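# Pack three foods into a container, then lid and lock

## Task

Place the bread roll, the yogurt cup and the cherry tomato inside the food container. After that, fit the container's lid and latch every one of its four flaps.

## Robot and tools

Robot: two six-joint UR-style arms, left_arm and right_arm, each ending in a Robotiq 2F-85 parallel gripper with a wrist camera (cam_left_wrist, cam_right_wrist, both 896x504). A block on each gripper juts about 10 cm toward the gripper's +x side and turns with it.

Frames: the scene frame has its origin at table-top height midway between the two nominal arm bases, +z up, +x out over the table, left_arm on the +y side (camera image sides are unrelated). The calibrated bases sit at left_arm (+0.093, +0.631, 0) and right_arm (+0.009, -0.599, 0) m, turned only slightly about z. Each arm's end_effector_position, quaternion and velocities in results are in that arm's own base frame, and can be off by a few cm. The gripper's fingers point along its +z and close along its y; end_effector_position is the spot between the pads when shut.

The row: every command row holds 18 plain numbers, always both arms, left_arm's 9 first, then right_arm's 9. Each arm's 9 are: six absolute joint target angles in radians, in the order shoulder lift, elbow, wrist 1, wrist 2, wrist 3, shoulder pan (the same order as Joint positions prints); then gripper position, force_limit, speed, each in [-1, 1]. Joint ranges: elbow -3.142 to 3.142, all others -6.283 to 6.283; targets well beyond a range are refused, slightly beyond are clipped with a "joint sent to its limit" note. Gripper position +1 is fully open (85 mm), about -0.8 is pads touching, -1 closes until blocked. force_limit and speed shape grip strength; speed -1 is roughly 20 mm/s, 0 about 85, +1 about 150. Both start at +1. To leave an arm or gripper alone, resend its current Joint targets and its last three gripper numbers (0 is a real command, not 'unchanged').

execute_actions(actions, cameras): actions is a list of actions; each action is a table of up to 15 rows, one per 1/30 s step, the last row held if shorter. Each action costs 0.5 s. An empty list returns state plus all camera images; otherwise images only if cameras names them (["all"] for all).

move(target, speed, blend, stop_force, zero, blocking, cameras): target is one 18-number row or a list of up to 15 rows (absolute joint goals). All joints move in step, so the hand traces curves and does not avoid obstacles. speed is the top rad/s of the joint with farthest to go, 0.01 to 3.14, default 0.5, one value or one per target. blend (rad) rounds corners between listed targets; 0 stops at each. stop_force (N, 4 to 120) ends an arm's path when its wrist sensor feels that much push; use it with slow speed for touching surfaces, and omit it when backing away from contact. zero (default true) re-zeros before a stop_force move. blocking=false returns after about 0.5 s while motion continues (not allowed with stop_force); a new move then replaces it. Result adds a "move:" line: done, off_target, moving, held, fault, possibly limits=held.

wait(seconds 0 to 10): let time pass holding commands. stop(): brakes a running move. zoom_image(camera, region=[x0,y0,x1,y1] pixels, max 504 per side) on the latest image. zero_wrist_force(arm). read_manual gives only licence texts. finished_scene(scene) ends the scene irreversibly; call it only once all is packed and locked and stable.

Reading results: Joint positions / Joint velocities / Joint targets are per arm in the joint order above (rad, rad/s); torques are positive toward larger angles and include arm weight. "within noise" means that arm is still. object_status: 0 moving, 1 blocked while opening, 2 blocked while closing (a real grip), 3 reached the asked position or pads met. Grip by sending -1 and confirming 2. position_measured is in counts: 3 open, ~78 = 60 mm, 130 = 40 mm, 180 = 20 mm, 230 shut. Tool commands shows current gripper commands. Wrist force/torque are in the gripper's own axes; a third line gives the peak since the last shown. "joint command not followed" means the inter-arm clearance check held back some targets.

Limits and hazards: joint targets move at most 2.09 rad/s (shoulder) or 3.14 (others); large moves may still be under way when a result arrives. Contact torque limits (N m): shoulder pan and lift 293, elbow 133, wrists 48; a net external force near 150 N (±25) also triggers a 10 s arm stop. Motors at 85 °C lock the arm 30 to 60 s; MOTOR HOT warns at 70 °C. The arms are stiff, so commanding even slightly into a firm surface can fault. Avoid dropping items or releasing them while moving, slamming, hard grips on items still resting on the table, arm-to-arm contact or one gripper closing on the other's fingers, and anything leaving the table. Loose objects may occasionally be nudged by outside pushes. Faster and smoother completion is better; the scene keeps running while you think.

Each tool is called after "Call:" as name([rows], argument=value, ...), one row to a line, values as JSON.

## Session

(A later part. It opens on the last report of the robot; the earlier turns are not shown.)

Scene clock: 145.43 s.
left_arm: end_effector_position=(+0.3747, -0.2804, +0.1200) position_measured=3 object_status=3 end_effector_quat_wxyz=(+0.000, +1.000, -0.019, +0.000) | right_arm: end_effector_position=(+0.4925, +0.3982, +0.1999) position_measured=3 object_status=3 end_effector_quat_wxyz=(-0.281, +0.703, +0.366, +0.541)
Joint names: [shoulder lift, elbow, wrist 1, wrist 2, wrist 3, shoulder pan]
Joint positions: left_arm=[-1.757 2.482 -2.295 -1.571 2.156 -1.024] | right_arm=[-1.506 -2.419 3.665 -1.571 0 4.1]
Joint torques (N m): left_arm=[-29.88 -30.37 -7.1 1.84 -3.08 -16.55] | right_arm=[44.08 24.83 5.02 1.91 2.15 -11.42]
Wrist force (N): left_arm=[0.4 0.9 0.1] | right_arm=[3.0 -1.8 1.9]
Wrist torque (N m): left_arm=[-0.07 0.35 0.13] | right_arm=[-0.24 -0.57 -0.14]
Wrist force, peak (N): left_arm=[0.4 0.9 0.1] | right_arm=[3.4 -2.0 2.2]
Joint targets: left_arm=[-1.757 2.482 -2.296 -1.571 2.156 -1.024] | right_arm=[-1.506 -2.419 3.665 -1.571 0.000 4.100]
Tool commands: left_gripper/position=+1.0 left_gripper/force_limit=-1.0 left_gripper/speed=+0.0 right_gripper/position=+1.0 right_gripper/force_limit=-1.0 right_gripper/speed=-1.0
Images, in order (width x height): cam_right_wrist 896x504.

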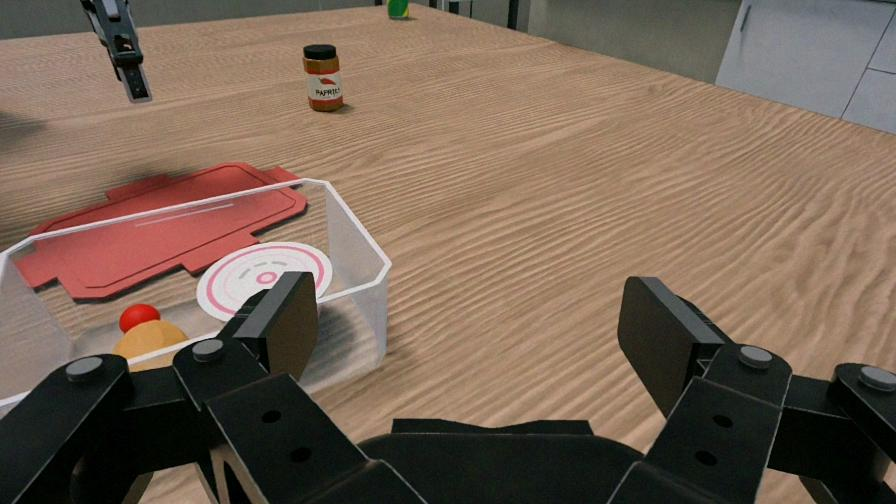

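Call:
move(target=[-1.7596,2.5311,-2.3423,-1.5708,0.3091,-1.0935,1,-1,0,-1.5062,-2.4189,3.6651,-1.571,0,4.1,1,-1,-1], speed=0.8, cameras=["cam_left_wrist"])

Scene clock: 149.47 s.
left_arm: end_effector_position=(+0.3451, -0.2882, +0.1001) position_measured=3 object_status=3 end_effector_quat_wxyz=(+0.000, +0.645, +0.764, +0.000) | right_arm: end_effector_position=(+0.4925, +0.3982, +0.1999) position_measured=3 object_status=3 end_effector_quat_wxyz=(-0.281, +0.703, +0.366, +0.541)
Joint names: [shoulder lift, elbow, wrist 1, wrist 2, wrist 3, shoulder pan]
Joint positions: left_arm=[-1.76 2.531 -2.342 -1.571 0.309 -1.093] | right_arm=[-1.506 -2.419 3.665 -1.571 0 4.1]
Joint torques (N m): left_arm=[-27.83 -28.24 -7.48 -1.14 -3.33 -16.83] | right_arm=[40.43 25.23 4.79 2.24 2.24 -11.83]
Wrist force (N): left_arm=[0.7 0.5 0.7] | right_arm=[3.4 -1.9 2.0]
Wrist torque (N m): left_arm=[-0.14 0.32 0.14] | right_arm=[-0.25 -0.63 -0.14]
Wrist force, peak (N): left_arm=[0.6 0.5 0.9] | right_arm=[3.6 -2.2 2.1]
Joint targets: left_arm=[-1.760 2.531 -2.342 -1.571 0.309 -1.093] | right_arm=[-1.506 -2.419 3.665 -1.571 0.000 4.100]
move: done
Images, in order (width x height): cam_left_wrist 896x504.

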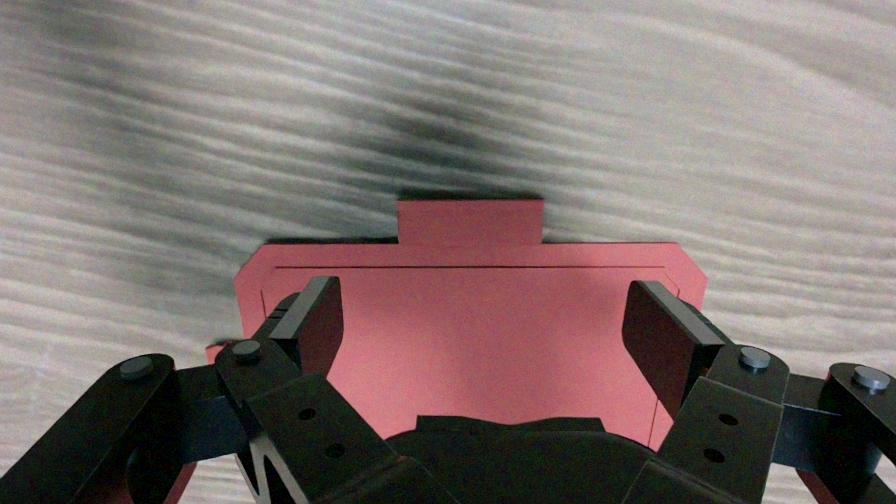

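Call:
move([
  [-1.7679,2.5371,-2.34,-1.5708,0.3129,-1.0897,1,-1,-1,-1.5062,-2.4189,3.6651,-1.571,0,4.1,1,-1,-1],
  [-1.6564,2.5834,-2.4978,-1.5708,0.3129,-1.0897,1,-1,-1,-1.5062,-2.4189,3.6651,-1.571,0,4.1,1,-1,-1],
  [-1.5562,2.6117,-2.6263,-1.5708,0.3129,-1.0897,1,-1,-1,-1.5062,-2.4189,3.6651,-1.571,0,4.1,1,-1,-1],
], speed=[0.1,0.15,0.05], stop_force=6, cameras=["cam_left_wrist"])

Scene clock: 154.37 s.
left_arm: end_effector_position=(+0.3443, -0.2833, +0.0121) position_measured=3 object_status=3 end_effector_quat_wxyz=(+0.000, +0.645, +0.764, +0.000) | right_arm: end_effector_position=(+0.4925, +0.3982, +0.1999) position_measured=3 object_status=3 end_effector_quat_wxyz=(-0.281, +0.703, +0.366, +0.541)
Joint names: [shoulder lift, elbow, wrist 1, wrist 2, wrist 3, shoulder pan]
Joint positions: left_arm=[-1.556 2.612 -2.626 -1.571 0.313 -1.09] | right_arm=[-1.506 -2.419 3.665 -1.571 0 4.1]
Joint torques (N m): left_arm=[-11.62 -19.85 -6.65 -3.2 3.21 16.52] | right_arm=[45.11 24.46 4.92 1.69 1.82 -11.51]
Wrist force (N): left_arm=[0.4 0.4 0.5] | right_arm=[3.2 -1.6 2.6]
Wrist torque (N m): left_arm=[-0.16 0.38 0.00] | right_arm=[-0.20 -0.59 -0.14]
Wrist force, peak (N): left_arm=[0.7 0.7 1.0] | right_arm=[3.4 -2.4 2.3]
Joint targets: left_arm=[-1.556 2.612 -2.626 -1.571 0.313 -1.090] | right_arm=[-1.506 -2.419 3.665 -1.571 0.000 4.100]
move: done
Images, in order (width x height): cam_left_wrist 896x504.

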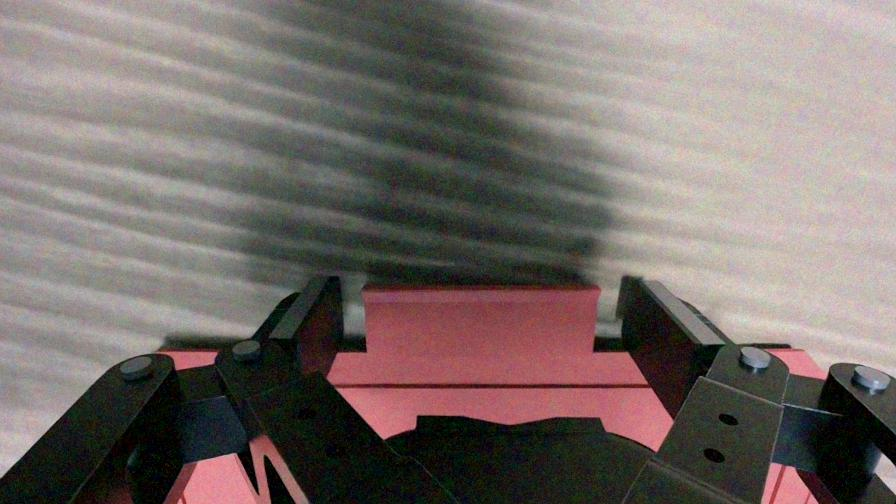

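Call:
move(target=[-1.5562,2.6117,-2.6263,-1.5708,0.3129,-1.0897,-1,0,-1,-1.5062,-2.4189,3.6651,-1.571,0,4.1,1,-1,-1], cameras=["cam_left_wrist"])

Scene clock: 155.97 s.
left_arm: end_effector_position=(+0.3443, -0.2833, +0.0121) position_measured=56 object_status=0 end_effector_quat_wxyz=(+0.000, +0.645, +0.764, +0.000) | right_arm: end_effector_position=(+0.4925, +0.3982, +0.1999) position_measured=3 object_status=3 end_effector_quat_wxyz=(-0.281, +0.703, +0.366, +0.541)
Joint names: [shoulder lift, elbow, wrist 1, wrist 2, wrist 3, shoulder pan]
Joint positions: left_arm=[-1.556 2.612 -2.626 -1.571 0.313 -1.09] | right_arm=[-1.506 -2.419 3.665 -1.571 0 4.1]
Joint torques (N m): left_arm=[-13.21 -19.58 -3.9 -2.84 3.21 15.59] | right_arm=[42.11 24.7 5.12 1.81 2.01 -13.97]
Wrist force (N): left_arm=[11.5 -3.7 -42.1] | right_arm=[3.1 -1.9 1.8]
Wrist torque (N m): left_arm=[-0.08 0.40 0.02] | right_arm=[-0.25 -0.58 -0.14]
Wrist force, peak (N): left_arm=[11.5 -3.7 -42.1] | right_arm=[3.1 -2.2 2.6]
Joint targets: left_arm=[-1.556 2.612 -2.626 -1.571 0.313 -1.090] | right_arm=[-1.506 -2.419 3.665 -1.571 0.000 4.100]
move: done
Images, in order (width x height): cam_left_wrist 896x504.

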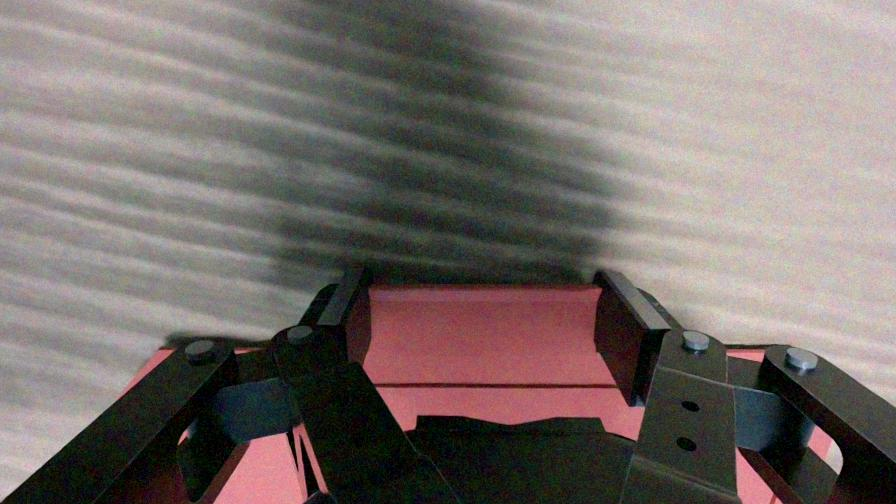

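Call:
move(target=[-1.6564,2.5834,-2.4978,-1.5708,0.3129,-1.0897,-1,0,-1,-1.5062,-2.4189,3.6651,-1.571,0,4.1,1,-1,-1], speed=0.05, cameras=["cam_left_wrist","cam_right_wrist"])

Scene clock: 159.03 s.
left_arm: end_effector_position=(+0.3444, -0.2833, +0.0500) position_measured=56 object_status=2 end_effector_quat_wxyz=(+0.000, +0.645, +0.764, +0.000) | right_arm: end_effector_position=(+0.4925, +0.3982, +0.1999) position_measured=3 object_status=3 end_effector_quat_wxyz=(-0.281, +0.703, +0.366, +0.541)
Joint names: [shoulder lift, elbow, wrist 1, wrist 2, wrist 3, shoulder pan]
Joint positions: left_arm=[-1.656 2.583 -2.498 -1.571 0.313 -1.09] | right_arm=[-1.506 -2.419 3.665 -1.571 0 4.1]
Joint torques (N m): left_arm=[-30.97 -39.06 -0.66 -2.84 2.97 4.18] | right_arm=[38.44 24.65 4.9 1.61 2.24 -12.71]
Wrist force (N): left_arm=[0.2 0.5 1.3] | right_arm=[3.2 -1.7 1.7]
Wrist torque (N m): left_arm=[-0.14 0.40 0.01] | right_arm=[-0.22 -0.60 -0.15]
Wrist force, peak (N): left_arm=[11.6 -3.7 -42.2] | right_arm=[3.6 -2.5 1.9]
Joint targets: left_arm=[-1.656 2.583 -2.498 -1.571 0.313 -1.090] | right_arm=[-1.506 -2.419 3.665 -1.571 0.000 4.100]
move: done

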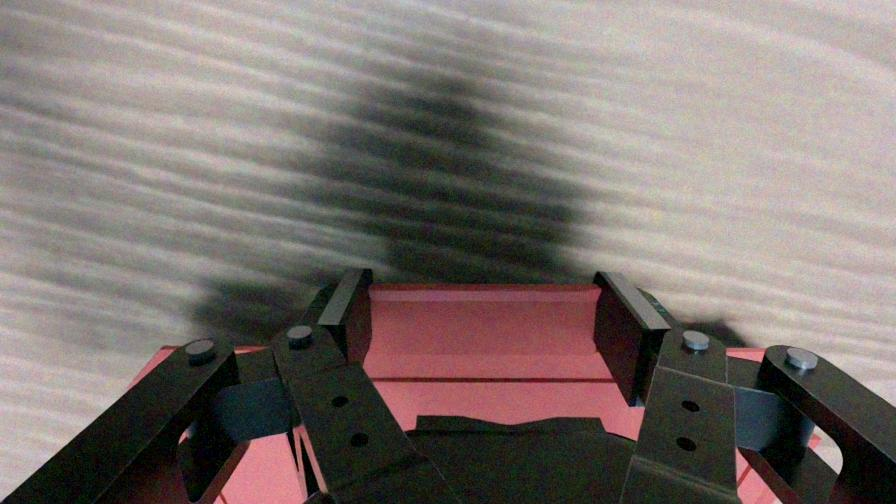

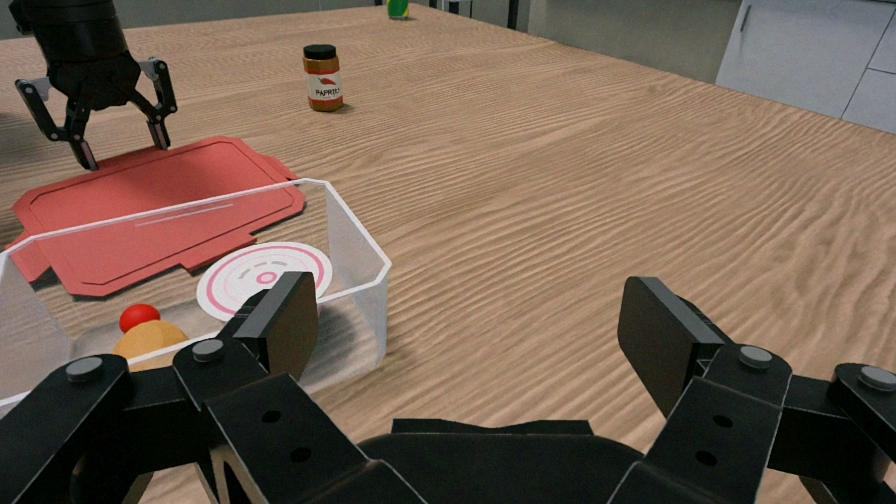

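Call:
move(target=[-1.7679,2.5371,-2.34,-1.5708,0.3129,-1.0897,-1,0,-1,-1.5062,-2.4189,3.6651,-1.571,0,4.1,1,-1,-1], speed=0.05, cameras=["cam_left_wrist","cam_right_wrist"])

Scene clock: 162.73 s.
left_arm: end_effector_position=(+0.3443, -0.2833, +0.1000) position_measured=56 object_status=2 end_effector_quat_wxyz=(+0.000, +0.645, +0.764, +0.000) | right_arm: end_effector_position=(+0.4925, +0.3982, +0.1999) position_measured=3 object_status=3 end_effector_quat_wxyz=(-0.281, +0.703, +0.366, +0.541)
Joint names: [shoulder lift, elbow, wrist 1, wrist 2, wrist 3, shoulder pan]
Joint positions: left_arm=[-1.768 2.537 -2.34 -1.571 0.313 -1.09] | right_arm=[-1.506 -2.419 3.665 -1.571 0 4.1]
Joint torques (N m): left_arm=[-28.83 -43.58 -1.06 -2.99 3.23 -3.89] | right_arm=[42.78 25.08 5.04 1.85 1.67 -11]
Wrist force (N): left_arm=[0.4 0.7 1.4] | right_arm=[3.1 -2.0 1.8]
Wrist torque (N m): left_arm=[-0.11 0.36 0.01] | right_arm=[-0.27 -0.58 -0.14]
Wrist force, peak (N): left_arm=[0.4 0.6 1.7] | right_arm=[3.5 -2.0 2.4]
Joint targets: left_arm=[-1.768 2.537 -2.340 -1.571 0.313 -1.090] | right_arm=[-1.506 -2.419 3.665 -1.571 0.000 4.100]
move: done

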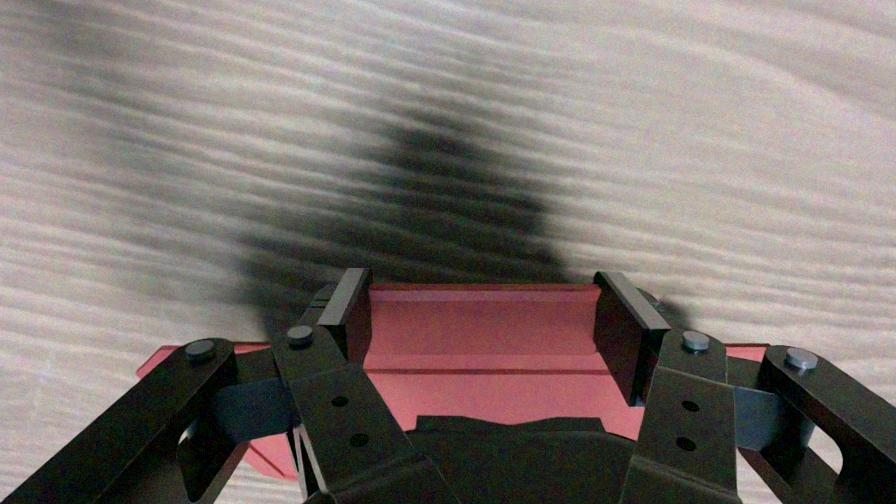

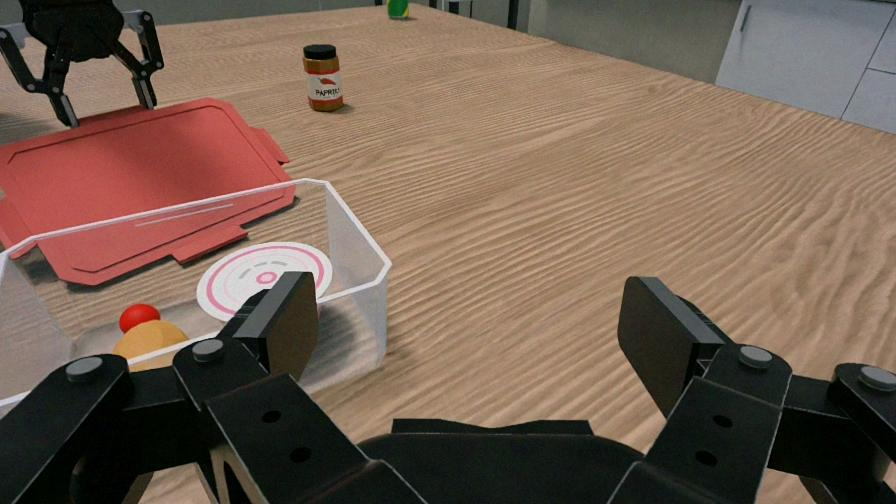

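Call:
move([
  [-1.947,2.393,-2.0168,-1.5708,0.3129,-1.0897,-1,0,-1,-1.5062,-2.4189,3.6651,-1.571,0,4.1,1,-1,-1],
  [-1.5952,2.1256,-2.1012,-1.5708,0.4752,-1.2454,-1,0,-1,-1.5062,-2.4189,3.6651,-1.571,0,4.1,1,-1,-1],
], speed=[0.15,0.25], cameras=["cam_left_wrist","cam_right_wrist"])

Scene clock: 168.00 s.
left_arm: end_effector_position=(+0.3562, -0.5108, +0.2202) position_measured=56 object_status=2 end_effector_quat_wxyz=(+0.000, +0.758, +0.652, +0.000) | right_arm: end_effector_position=(+0.4925, +0.3982, +0.1999) position_measured=3 object_status=3 end_effector_quat_wxyz=(-0.281, +0.703, +0.366, +0.541)
Joint names: [shoulder lift, elbow, wrist 1, wrist 2, wrist 3, shoulder pan]
Joint positions: left_arm=[-1.595 2.126 -2.101 -1.571 0.475 -1.245] | right_arm=[-1.506 -2.419 3.665 -1.571 0 4.1]
Joint torques (N m): left_arm=[-25.7 -50.67 -7.23 -2.87 3.08 -17.82] | right_arm=[41.04 24.67 5.08 1.58 1.39 -7.98]
Wrist force (N): left_arm=[0.9 0.2 1.3] | right_arm=[3.1 -1.8 1.8]
Wrist torque (N m): left_arm=[-0.19 0.43 -0.01] | right_arm=[-0.23 -0.58 -0.14]
Wrist force, peak (N): left_arm=[2.1 0.6 2.4] | right_arm=[3.6 -2.1 2.6]
Joint targets: left_arm=[-1.595 2.126 -2.101 -1.571 0.475 -1.245] | right_arm=[-1.506 -2.419 3.665 -1.571 0.000 4.100]
move: done

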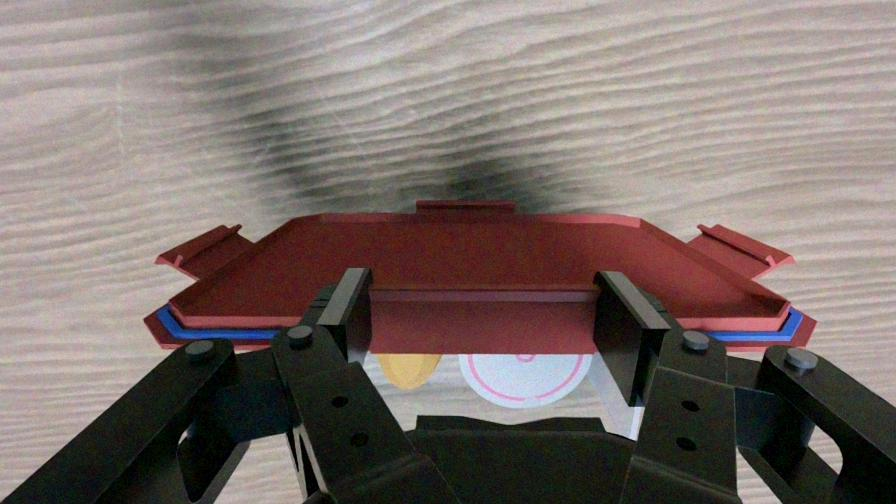

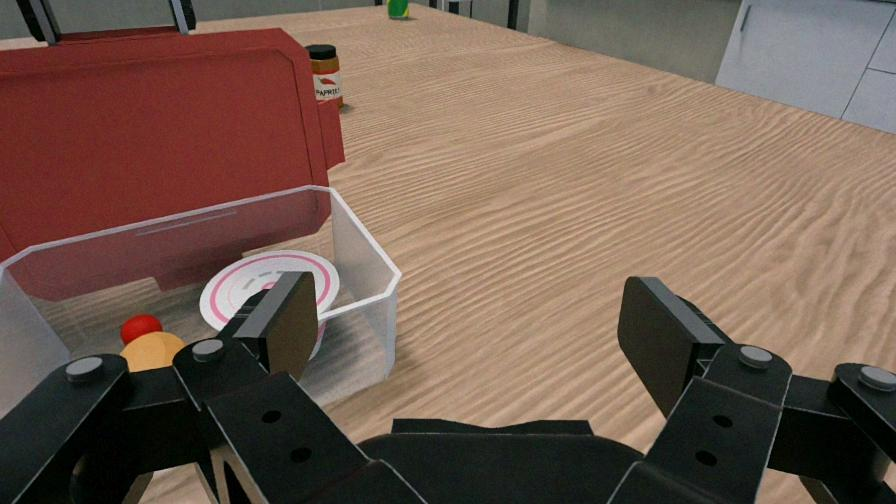

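Call:
move([
  [-1.6601,2.0307,-1.9414,-1.5708,0.4752,-1.2454,-1,0,-1,-1.5062,-2.4189,3.6651,-1.571,0,4.1,1,-1,-1],
  [-1.7542,2.1666,-1.9832,-1.5708,0.5555,-1.1651,-1,0,-1,-1.5062,-2.4189,3.6651,-1.571,0,4.1,1,-1,-1],
  [-1.7165,2.29,-2.1443,-1.5708,0.5882,-1.1324,-1,0,-1,-1.5062,-2.4189,3.6651,-1.571,0,4.1,1,-1,-1],
], speed=[0.1,0.15,0.1], cameras=["cam_left_wrist","cam_right_wrist"])

Scene clock: 174.70 s.
left_arm: end_effector_position=(+0.3746, -0.3888, +0.1929) position_measured=56 object_status=2 end_effector_quat_wxyz=(+0.000, +0.758, +0.652, +0.000) | right_arm: end_effector_position=(+0.4925, +0.3982, +0.1999) position_measured=3 object_status=3 end_effector_quat_wxyz=(-0.281, +0.703, +0.366, +0.541)
Joint names: [shoulder lift, elbow, wrist 1, wrist 2, wrist 3, shoulder pan]
Joint positions: left_arm=[-1.717 2.29 -2.144 -1.571 0.588 -1.132] | right_arm=[-1.506 -2.419 3.665 -1.571 0 4.1]
Joint torques (N m): left_arm=[-15.29 -34.45 -6.93 -2.79 2.69 14.03] | right_arm=[43.1 23.63 4.94 2.06 1.31 -12.11]
Wrist force (N): left_arm=[0.2 0.7 1.4] | right_arm=[3.1 -2.1 1.8]
Wrist torque (N m): left_arm=[-0.16 0.41 0.02] | right_arm=[-0.29 -0.58 -0.15]
Wrist force, peak (N): left_arm=[-0.1 0.5 3.3] | right_arm=[3.5 -2.3 2.5]
Joint targets: left_arm=[-1.716 2.290 -2.144 -1.571 0.588 -1.132] | right_arm=[-1.506 -2.419 3.665 -1.571 0.000 4.100]
move: done

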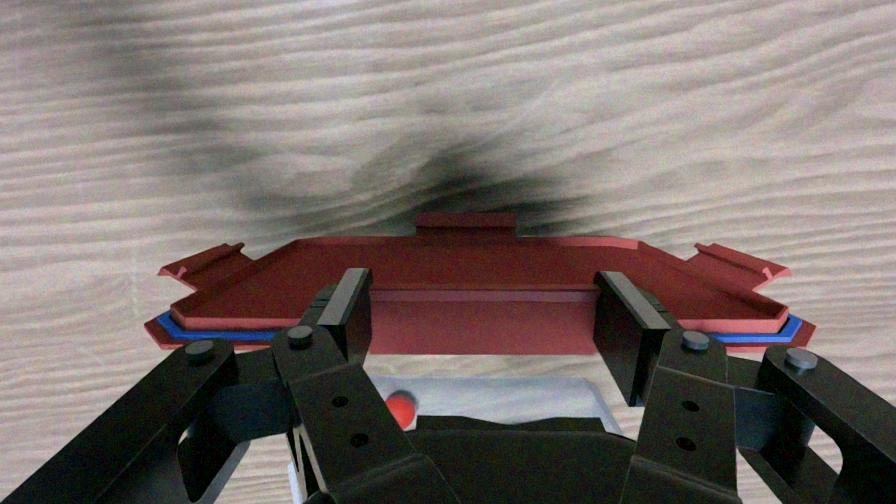

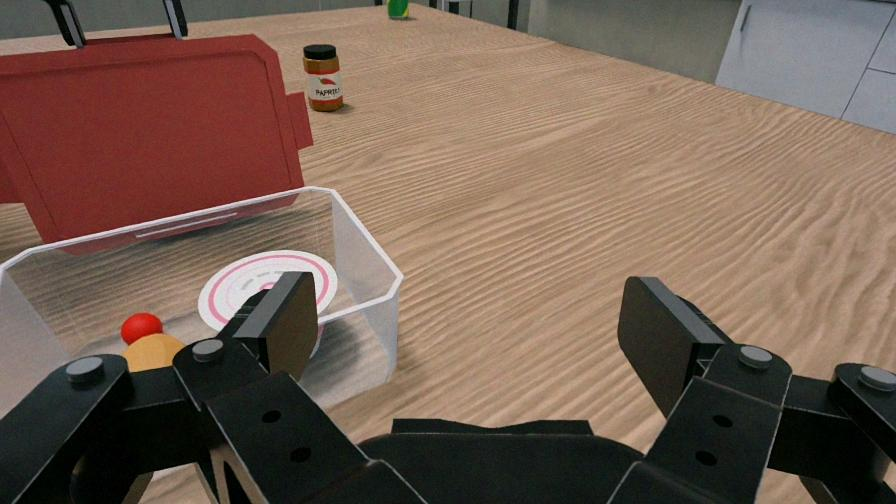

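Call:
move([
  [-1.7568,2.3656,-2.1796,-1.5708,0.6574,-1.0632,-1,0,-1,-1.5062,-2.4189,3.6651,-1.571,0,4.1,1,-1,-1],
  [-1.7466,2.4463,-2.2705,-1.5708,0.7234,-0.9972,-1,0,-1,-1.5062,-2.4189,3.6651,-1.571,0,4.1,1,-1,-1],
], speed=0.1, stop_force=12, cameras=["cam_left_wrist","cam_right_wrist"])

Scene clock: 177.57 s.
left_arm: end_effector_position=(+0.3904, -0.2834, +0.1320) position_measured=56 object_status=2 end_effector_quat_wxyz=(+0.000, +0.758, +0.652, +0.000) | right_arm: end_effector_position=(+0.4925, +0.3982, +0.1999) position_measured=3 object_status=3 end_effector_quat_wxyz=(-0.281, +0.703, +0.366, +0.541)
Joint names: [shoulder lift, elbow, wrist 1, wrist 2, wrist 3, shoulder pan]
Joint positions: left_arm=[-1.747 2.446 -2.27 -1.571 0.723 -0.997] | right_arm=[-1.506 -2.419 3.665 -1.571 0 4.1]
Joint torques (N m): left_arm=[-7.92 -30.4 -7.02 -3.03 3.17 16.47] | right_arm=[43.79 25.37 4.96 1.6 1.79 -10.6]
Wrist force (N): left_arm=[0.4 0.5 1.2] | right_arm=[3.1 -2.2 1.9]
Wrist torque (N m): left_arm=[-0.19 0.35 -0.02] | right_arm=[-0.30 -0.58 -0.15]
Wrist force, peak (N): left_arm=[5.4 0.1 -14.7] | right_arm=[3.6 -2.1 2.7]
Joint targets: left_arm=[-1.747 2.446 -2.271 -1.571 0.723 -0.997] | right_arm=[-1.506 -2.419 3.665 -1.571 0.000 4.100]
move: done

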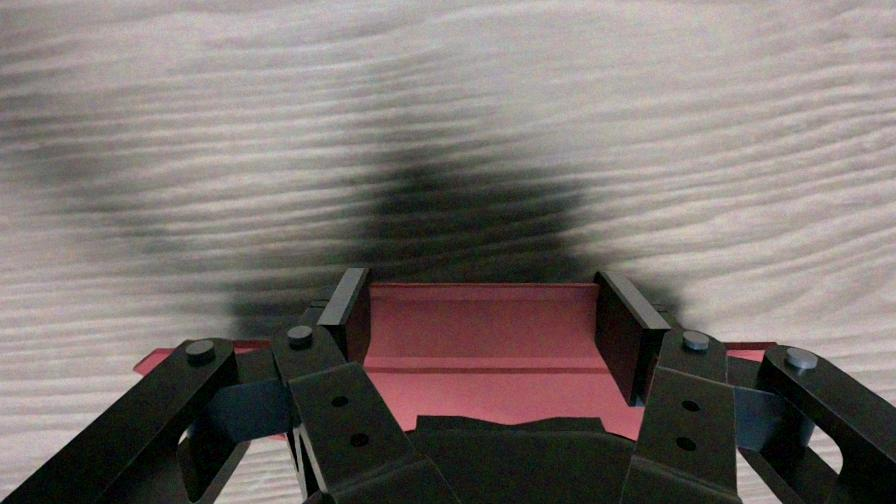

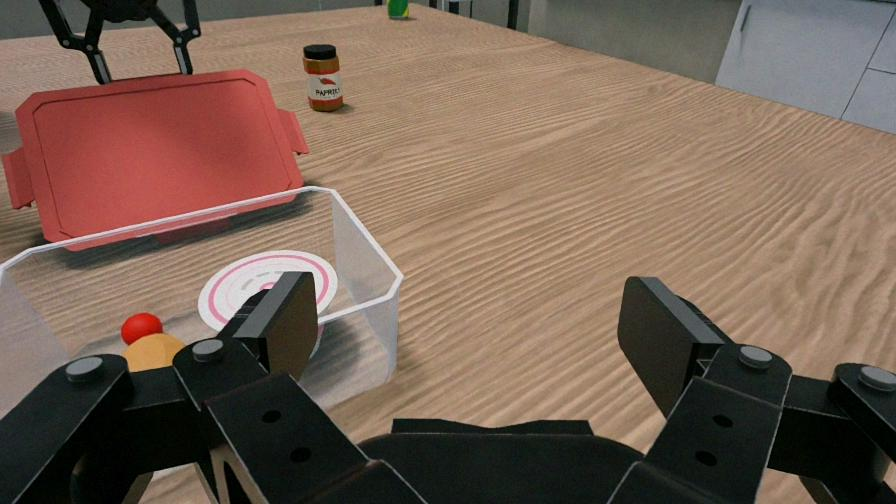

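Call:
move([
  [-1.6727,2.5207,-2.4188,-1.5708,0.7712,-0.9494,-1,0,-1,-1.5062,-2.4189,3.6651,-1.571,0,4.1,1,-1,-1],
  [-1.5403,2.5743,-2.6048,-1.5708,0.7892,-0.9314,-1,0,-1,-1.5062,-2.4189,3.6651,-1.571,0,4.1,1,-1,-1],
], speed=[0.1,0.06], stop_force=12, cameras=["cam_left_wrist","cam_right_wrist"])

Scene clock: 183.20 s.
left_arm: end_effector_position=(+0.3968, -0.2418, +0.0180) position_measured=56 object_status=2 end_effector_quat_wxyz=(+0.000, +0.758, +0.652, +0.000) | right_arm: end_effector_position=(+0.4925, +0.3982, +0.1999) position_measured=3 object_status=3 end_effector_quat_wxyz=(-0.281, +0.703, +0.366, +0.541)
Joint names: [shoulder lift, elbow, wrist 1, wrist 2, wrist 3, shoulder pan]
Joint positions: left_arm=[-1.54 2.574 -2.605 -1.571 0.789 -0.931] | right_arm=[-1.506 -2.419 3.665 -1.571 0 4.1]
Joint torques (N m): left_arm=[-13.25 -18.93 -7.1 -1.45 3.09 13.84] | right_arm=[44.32 24.64 4.78 1.43 1.92 -9.2]
Wrist force (N): left_arm=[-0.1 0.5 1.2] | right_arm=[2.8 -1.6 2.4]
Wrist torque (N m): left_arm=[-0.15 0.43 0.02] | right_arm=[-0.21 -0.53 -0.15]
Wrist force, peak (N): left_arm=[1.1 0.4 1.5] | right_arm=[3.7 -2.1 2.2]
Joint targets: left_arm=[-1.540 2.574 -2.605 -1.571 0.789 -0.931] | right_arm=[-1.506 -2.419 3.665 -1.571 0.000 4.100]
move: done

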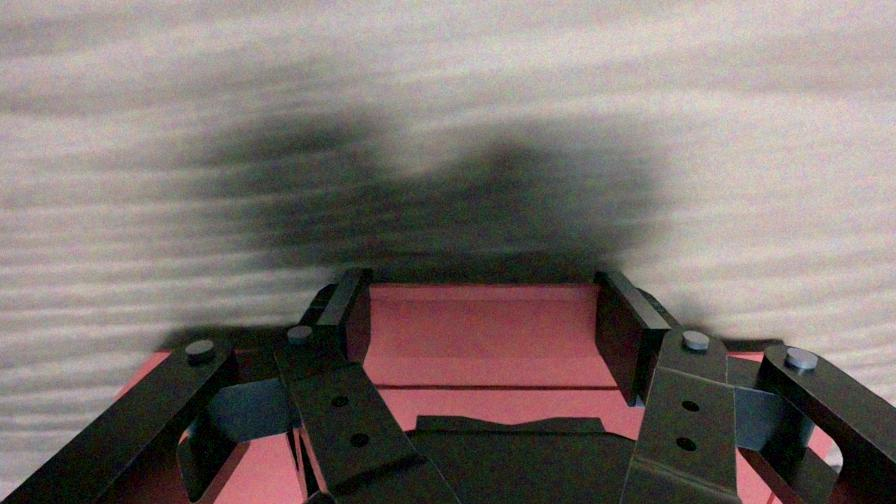

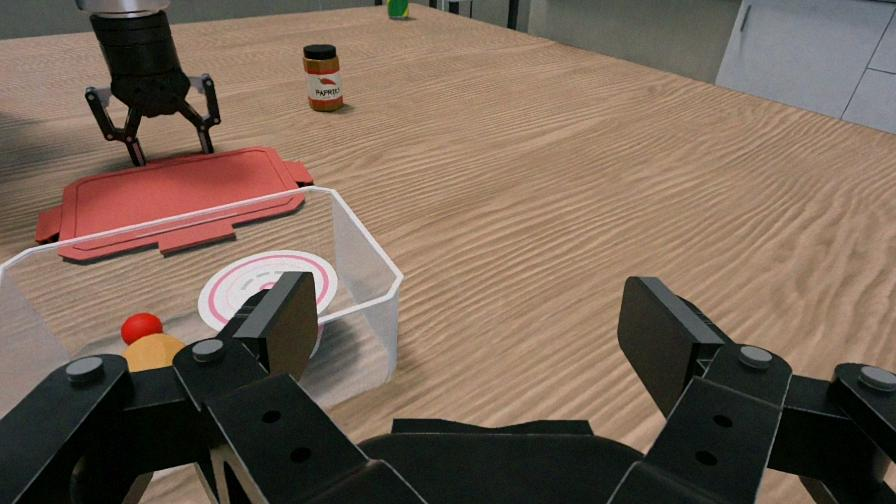

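Call:
move([
  [-1.5403,2.5743,-2.6048,-1.5708,0.7892,-0.9314,-1,0,-1,-1.3118,-2.2482,3.3,-1.571,0,4.1,1,-1,-1],
  [-1.5403,2.5743,-2.6048,-1.5708,0.7892,-0.9314,-1,0,-1,-1.6486,-1.8647,5.084,1.5708,-0.231,4.3682,1,-1,-1],
], speed=[0.4,0.8], cameras=["cam_right_wrist"])

Scene clock: 190.00 s.
left_arm: end_effector_position=(+0.3968, -0.2418, +0.0180) position_measured=56 object_status=2 end_effector_quat_wxyz=(+0.000, +0.758, +0.652, +0.000) | right_arm: end_effector_position=(+0.4002, +0.6001, +0.3000) position_measured=3 object_status=3 end_effector_quat_wxyz=(+0.000, -0.666, +0.746, +0.000)
Joint names: [shoulder lift, elbow, wrist 1, wrist 2, wrist 3, shoulder pan]
Joint positions: left_arm=[-1.54 2.574 -2.605 -1.571 0.789 -0.931] | right_arm=[-1.649 -1.865 5.084 1.571 -0.231 4.368]
Joint torques (N m): left_arm=[-15.76 -19.11 -7.03 0.79 2.78 16.27] | right_arm=[41.25 60.83 7.58 1.71 -2.15 20.93]
Wrist force (N): left_arm=[0.2 0.3 0.6] | right_arm=[1.2 -1.7 1.1]
Wrist torque (N m): left_arm=[-0.19 0.37 0.02] | right_arm=[-0.15 -0.02 -0.29]
Wrist force, peak (N): left_arm=[0.5 0.4 1.5] | right_arm=[4.7 -2.0 1.4]
Joint targets: left_arm=[-1.540 2.574 -2.605 -1.571 0.789 -0.931] | right_arm=[-1.649 -1.865 5.084 1.571 -0.231 4.368]
move: done
Images, in order (width x height): cam_right_wrist 896x504.

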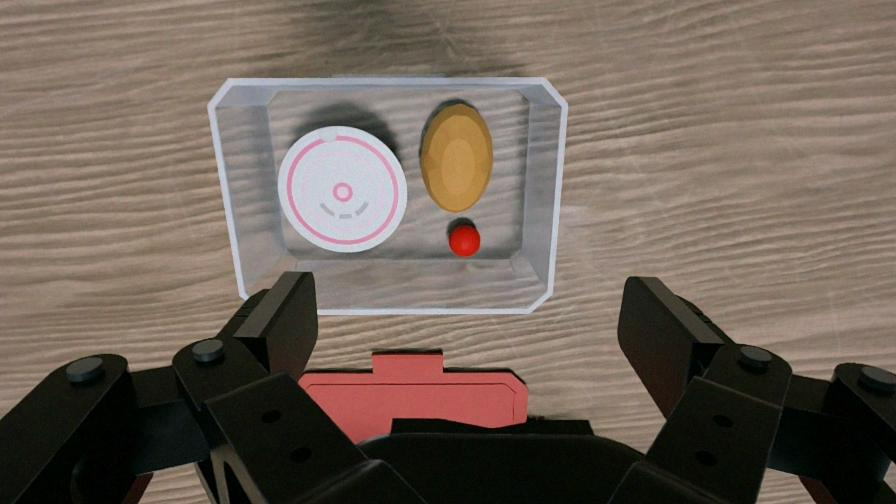

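Call:
move(target=[-1.5403,2.5743,-2.6048,-1.5708,0.7892,-0.9314,-1,0,-1,-2.0871,-1.6271,5.285,1.5708,-0.232,4.3672,1,-1,-1], speed=0.5, cameras=["cam_right_wrist"])

Scene clock: 192.13 s.
left_arm: end_effector_position=(+0.3968, -0.2418, +0.0180) position_measured=56 object_status=2 end_effector_quat_wxyz=(+0.000, +0.758, +0.652, +0.000) | right_arm: end_effector_position=(+0.4693, +0.7905, +0.1201) position_measured=3 object_status=3 end_effector_quat_wxyz=(+0.000, -0.666, +0.746, +0.000)
Joint names: [shoulder lift, elbow, wrist 1, wrist 2, wrist 3, shoulder pan]
Joint positions: left_arm=[-1.54 2.574 -2.605 -1.571 0.789 -0.931] | right_arm=[-2.087 -1.627 5.285 1.571 -0.232 4.367]
Joint torques (N m): left_arm=[-14.54 -19.71 -7.05 1.75 2.84 15.58] | right_arm=[72.2 55.08 7.88 1.4 -2.56 -14.49]
Wrist force (N): left_arm=[0.2 0.4 1.1] | right_arm=[1.4 -2.5 1.0]
Wrist torque (N m): left_arm=[-0.18 0.37 0.01] | right_arm=[-0.24 -0.03 -0.28]
Wrist force, peak (N): left_arm=[-0.3 0.3 1.4] | right_arm=[-0.5 -3.3 3.6]
Joint targets: left_arm=[-1.540 2.574 -2.605 -1.571 0.789 -0.931] | right_arm=[-2.087 -1.627 5.285 1.571 -0.232 4.367]
move: done
Images, in order (width x height): cam_right_wrist 896x504.

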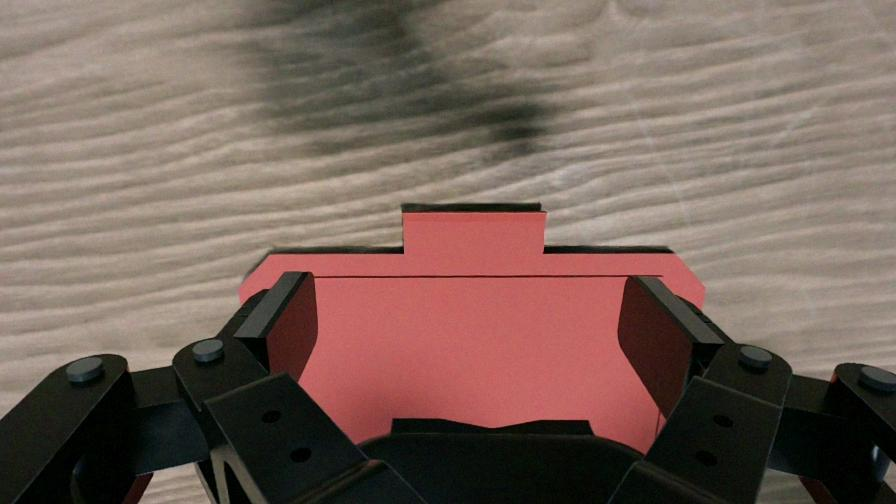

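Call:
move([
  [-1.5403,2.5743,-2.6048,-1.5708,0.7892,-0.9314,-1,0,-1,-2.0932,-1.6172,5.2812,1.5708,-0.2223,4.3769,1,-1,-1],
  [-1.5403,2.5743,-2.6048,-1.5708,0.7892,-0.9314,-1,0,-1,-2.1597,-1.6548,5.3853,1.5708,-0.2223,4.3769,1,-1,-1],
  [-1.5403,2.5743,-2.6048,-1.5708,0.7892,-0.9314,-1,0,-1,-2.1933,-1.6674,5.4315,1.5708,-0.2223,4.3769,1,-1,-1],
], speed=[0.1,0.12,0.05], stop_force=7, cameras=["cam_right_wrist"])

Scene clock: 195.43 s.
left_arm: end_effector_position=(+0.3968, -0.2418, +0.0180) position_measured=56 object_status=2 end_effector_quat_wxyz=(+0.000, +0.758, +0.652, +0.000) | right_arm: end_effector_position=(+0.4631, +0.7992, +0.0181) position_measured=3 object_status=3 end_effector_quat_wxyz=(+0.000, -0.666, +0.746, +0.000)
Joint names: [shoulder lift, elbow, wrist 1, wrist 2, wrist 3, shoulder pan]
Joint positions: left_arm=[-1.54 2.574 -2.605 -1.571 0.789 -0.931] | right_arm=[-2.193 -1.667 5.431 1.571 -0.222 4.377]
Joint torques (N m): left_arm=[-14.64 -20.13 -6.7 2.3 3.1 17.35] | right_arm=[80.66 29.85 7.76 1.08 2.18 17.77]
Wrist force (N): left_arm=[0.3 0.4 1.1] | right_arm=[1.8 -2.2 1.5]
Wrist torque (N m): left_arm=[-0.18 0.34 0.02] | right_arm=[-0.19 -0.13 -0.43]
Wrist force, peak (N): left_arm=[0.4 0.5 1.4] | right_arm=[3.1 -3.8 1.4]
Joint targets: left_arm=[-1.540 2.574 -2.605 -1.571 0.789 -0.931] | right_arm=[-2.193 -1.667 5.431 1.571 -0.222 4.377]
move: done
Images, in order (width x height): cam_right_wrist 896x504.

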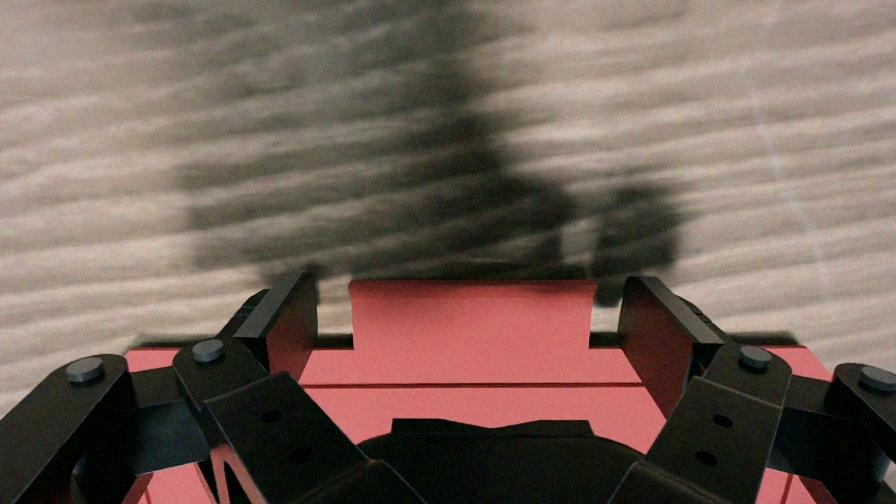

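Call:
move(target=[-1.5403,2.5743,-2.6048,-1.5708,0.7892,-0.9314,-1,0,-1,-2.1933,-1.6674,5.4315,1.5708,-0.2223,4.3769,-1,0,-1], cameras=["cam_right_wrist"])

Scene clock: 197.17 s.
left_arm: end_effector_position=(+0.3968, -0.2418, +0.0180) position_measured=56 object_status=2 end_effector_quat_wxyz=(+0.000, +0.758, +0.652, +0.000) | right_arm: end_effector_position=(+0.4631, +0.7992, +0.0181) position_measured=60 object_status=0 end_effector_quat_wxyz=(+0.000, -0.666, +0.746, +0.000)
Joint names: [shoulder lift, elbow, wrist 1, wrist 2, wrist 3, shoulder pan]
Joint positions: left_arm=[-1.54 2.574 -2.605 -1.571 0.789 -0.931] | right_arm=[-2.193 -1.667 5.432 1.571 -0.222 4.377]
Joint torques (N m): left_arm=[-13.39 -20.78 -6.43 2.17 2.49 14.21] | right_arm=[69.05 30.33 5.66 0.2 2.38 17.92]
Wrist force (N): left_arm=[1.4 1.6 1.0] | right_arm=[11.3 4.4 -33.5]
Wrist torque (N m): left_arm=[-0.24 0.42 -0.25] | right_arm=[-0.31 0.04 -0.49]
Wrist force, peak (N): left_arm=[1.8 1.6 1.0] | right_arm=[11.7 4.3 -33.7]
Joint targets: left_arm=[-1.540 2.574 -2.605 -1.571 0.789 -0.931] | right_arm=[-2.193 -1.667 5.431 1.571 -0.222 4.377]
move: done
Images, in order (width x height): cam_right_wrist 896x504.

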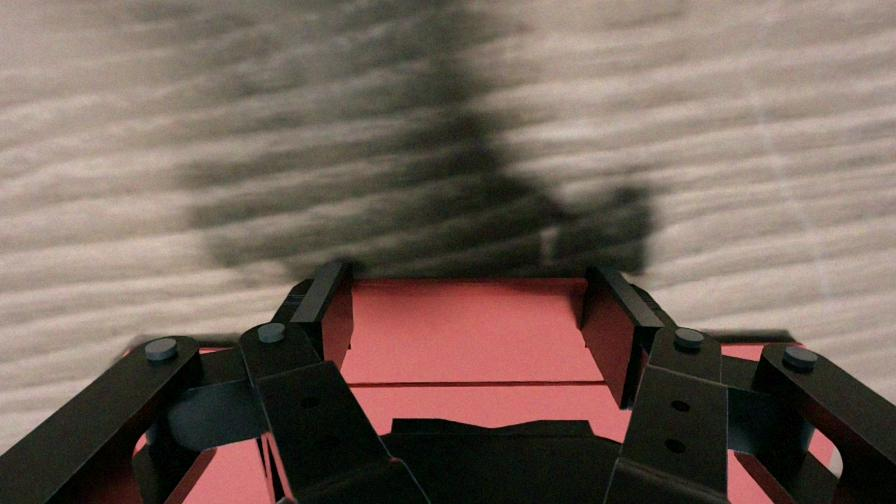

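Call:
move([
  [-1.6313,2.5473,-2.4868,-1.5708,0.7892,-0.9314,-1,0,-1,-2.1547,-1.6527,5.3782,1.5708,-0.2223,4.3769,-1,0,-1],
  [-1.7171,2.5115,-2.3652,-1.5708,0.7892,-0.9314,-1,0,-1,-2.1159,-1.6321,5.3188,1.5708,-0.2223,4.3769,-1,0,-1],
  [-1.798,2.465,-2.2378,-1.5708,0.7892,-0.9314,-1,0,-1,-2.076,-1.6039,5.2507,1.5708,-0.2223,4.3769,-1,0,-1],
], speed=0.08, blend=[0.02,0.02,0], cameras=["cam_left_wrist","cam_right_wrist"])

Scene clock: 203.20 s.
left_arm: end_effector_position=(+0.3969, -0.2419, +0.1401) position_measured=56 object_status=2 end_effector_quat_wxyz=(+0.000, +0.758, +0.652, +0.000) | right_arm: end_effector_position=(+0.4631, +0.7992, +0.1399) position_measured=60 object_status=2 end_effector_quat_wxyz=(+0.000, -0.666, +0.746, +0.000)
Joint names: [shoulder lift, elbow, wrist 1, wrist 2, wrist 3, shoulder pan]
Joint positions: left_arm=[-1.798 2.465 -2.238 -1.571 0.789 -0.931] | right_arm=[-2.076 -1.604 5.251 1.571 -0.222 4.377]
Joint torques (N m): left_arm=[-30.14 -44.93 0.16 -2.99 3.02 5.7] | right_arm=[98.18 54.39 0.66 -1.17 1.63 5.68]
Wrist force (N): left_arm=[-2.4 1.7 1.0] | right_arm=[-0.9 -0.7 2.1]
Wrist torque (N m): left_arm=[-0.26 0.34 -0.27] | right_arm=[-0.27 -0.16 -0.47]
Wrist force, peak (N): left_arm=[11.0 0.3 0.3] | right_arm=[11.7 4.2 -34.0]
Joint targets: left_arm=[-1.798 2.465 -2.238 -1.571 0.789 -0.931] | right_arm=[-2.076 -1.604 5.251 1.571 -0.222 4.377]
move: done

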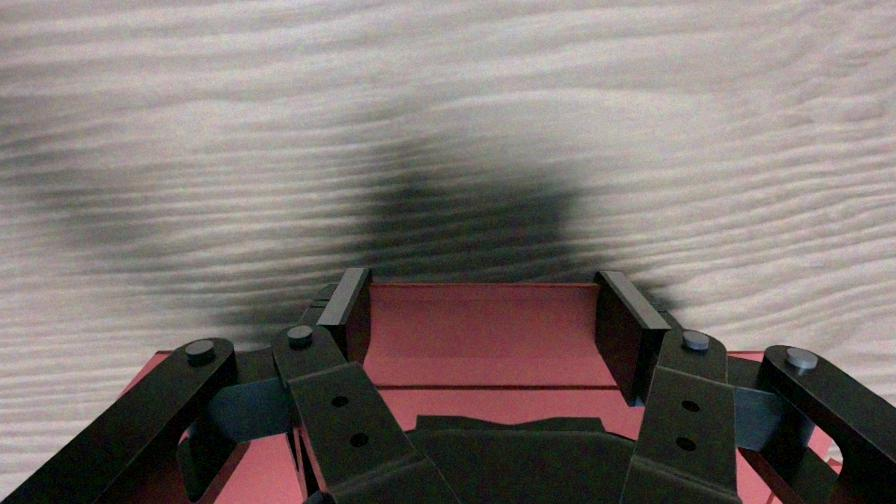

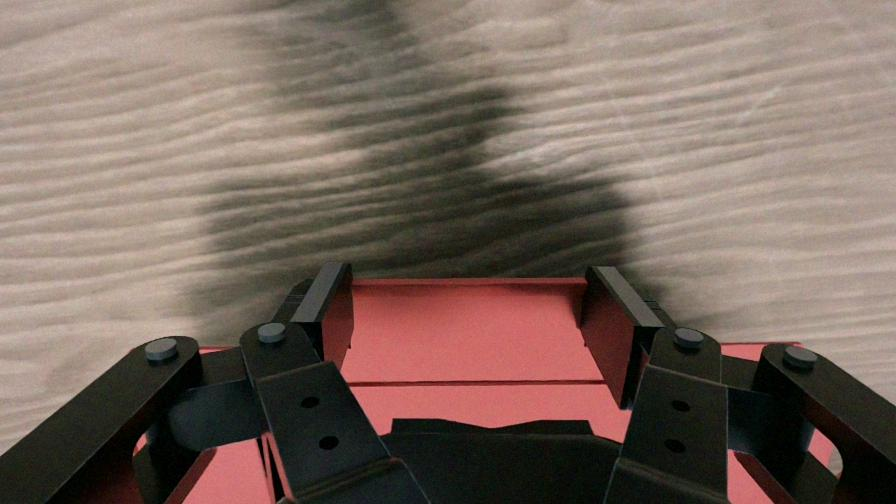

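Level, working. Translate.

Call:
move([
  [-1.7339,2.4184,-2.2553,-1.5708,0.6840,-1.0366,-1,0,-1,-1.987,-1.7426,5.3004,1.5708,-0.2403,4.3589,-1,0,-1],
  [-1.6611,2.358,-2.2677,-1.5708,0.5973,-1.1233,-1,0,-1,-1.9001,-1.871,5.3419,1.5708,-0.2615,4.3377,-1,0,-1],
  [-1.5829,2.2858,-2.2737,-1.5708,0.5262,-1.1944,-1,0,-1,-1.8138,-1.9902,5.3748,1.5708,-0.2863,4.3129,-1,0,-1],
  [-1.503,2.2027,-2.2705,-1.5708,0.4677,-1.2529,-1,0,-1,-1.7266,-2.1011,5.3985,1.5708,-0.316,4.2832,-1,0,-1],
], speed=0.1, blend=[0.02,0.02,0.02,0], cameras=["cam_left_wrist","cam_right_wrist"])

Scene clock: 208.73 s.
left_arm: end_effector_position=(+0.3526, -0.5141, +0.1400) position_measured=56 object_status=2 end_effector_quat_wxyz=(+0.000, +0.758, +0.652, +0.000) | right_arm: end_effector_position=(+0.4318, +0.5252, +0.1400) position_measured=60 object_status=2 end_effector_quat_wxyz=(+0.000, -0.666, +0.746, +0.000)
Joint names: [shoulder lift, elbow, wrist 1, wrist 2, wrist 3, shoulder pan]
Joint positions: left_arm=[-1.503 2.203 -2.271 -1.571 0.468 -1.253] | right_arm=[-1.727 -2.101 5.398 1.571 -0.316 4.283]
Joint torques (N m): left_arm=[-28.98 -46.09 -0.32 2.5 -2.92 -15.58] | right_arm=[68.65 32.54 7.75 -1.1 -2.14 -15.35]
Wrist force (N): left_arm=[0.1 2.0 0.6] | right_arm=[2.2 -0.6 2.2]
Wrist torque (N m): left_arm=[-0.25 0.37 -0.15] | right_arm=[-0.33 -0.22 -0.40]
Wrist force, peak (N): left_arm=[-2.7 1.9 1.4] | right_arm=[2.4 -3.0 2.1]
Joint targets: left_arm=[-1.503 2.203 -2.271 -1.571 0.468 -1.253] | right_arm=[-1.727 -2.101 5.399 1.571 -0.316 4.283]
move: done

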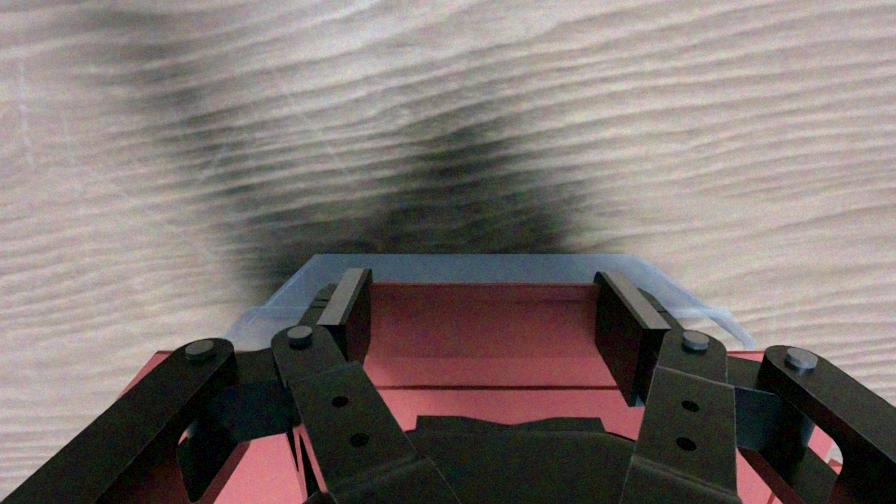

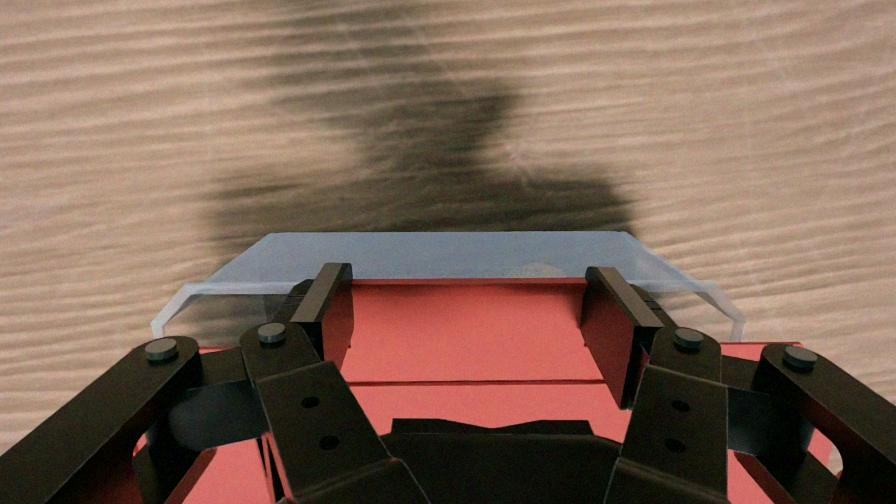

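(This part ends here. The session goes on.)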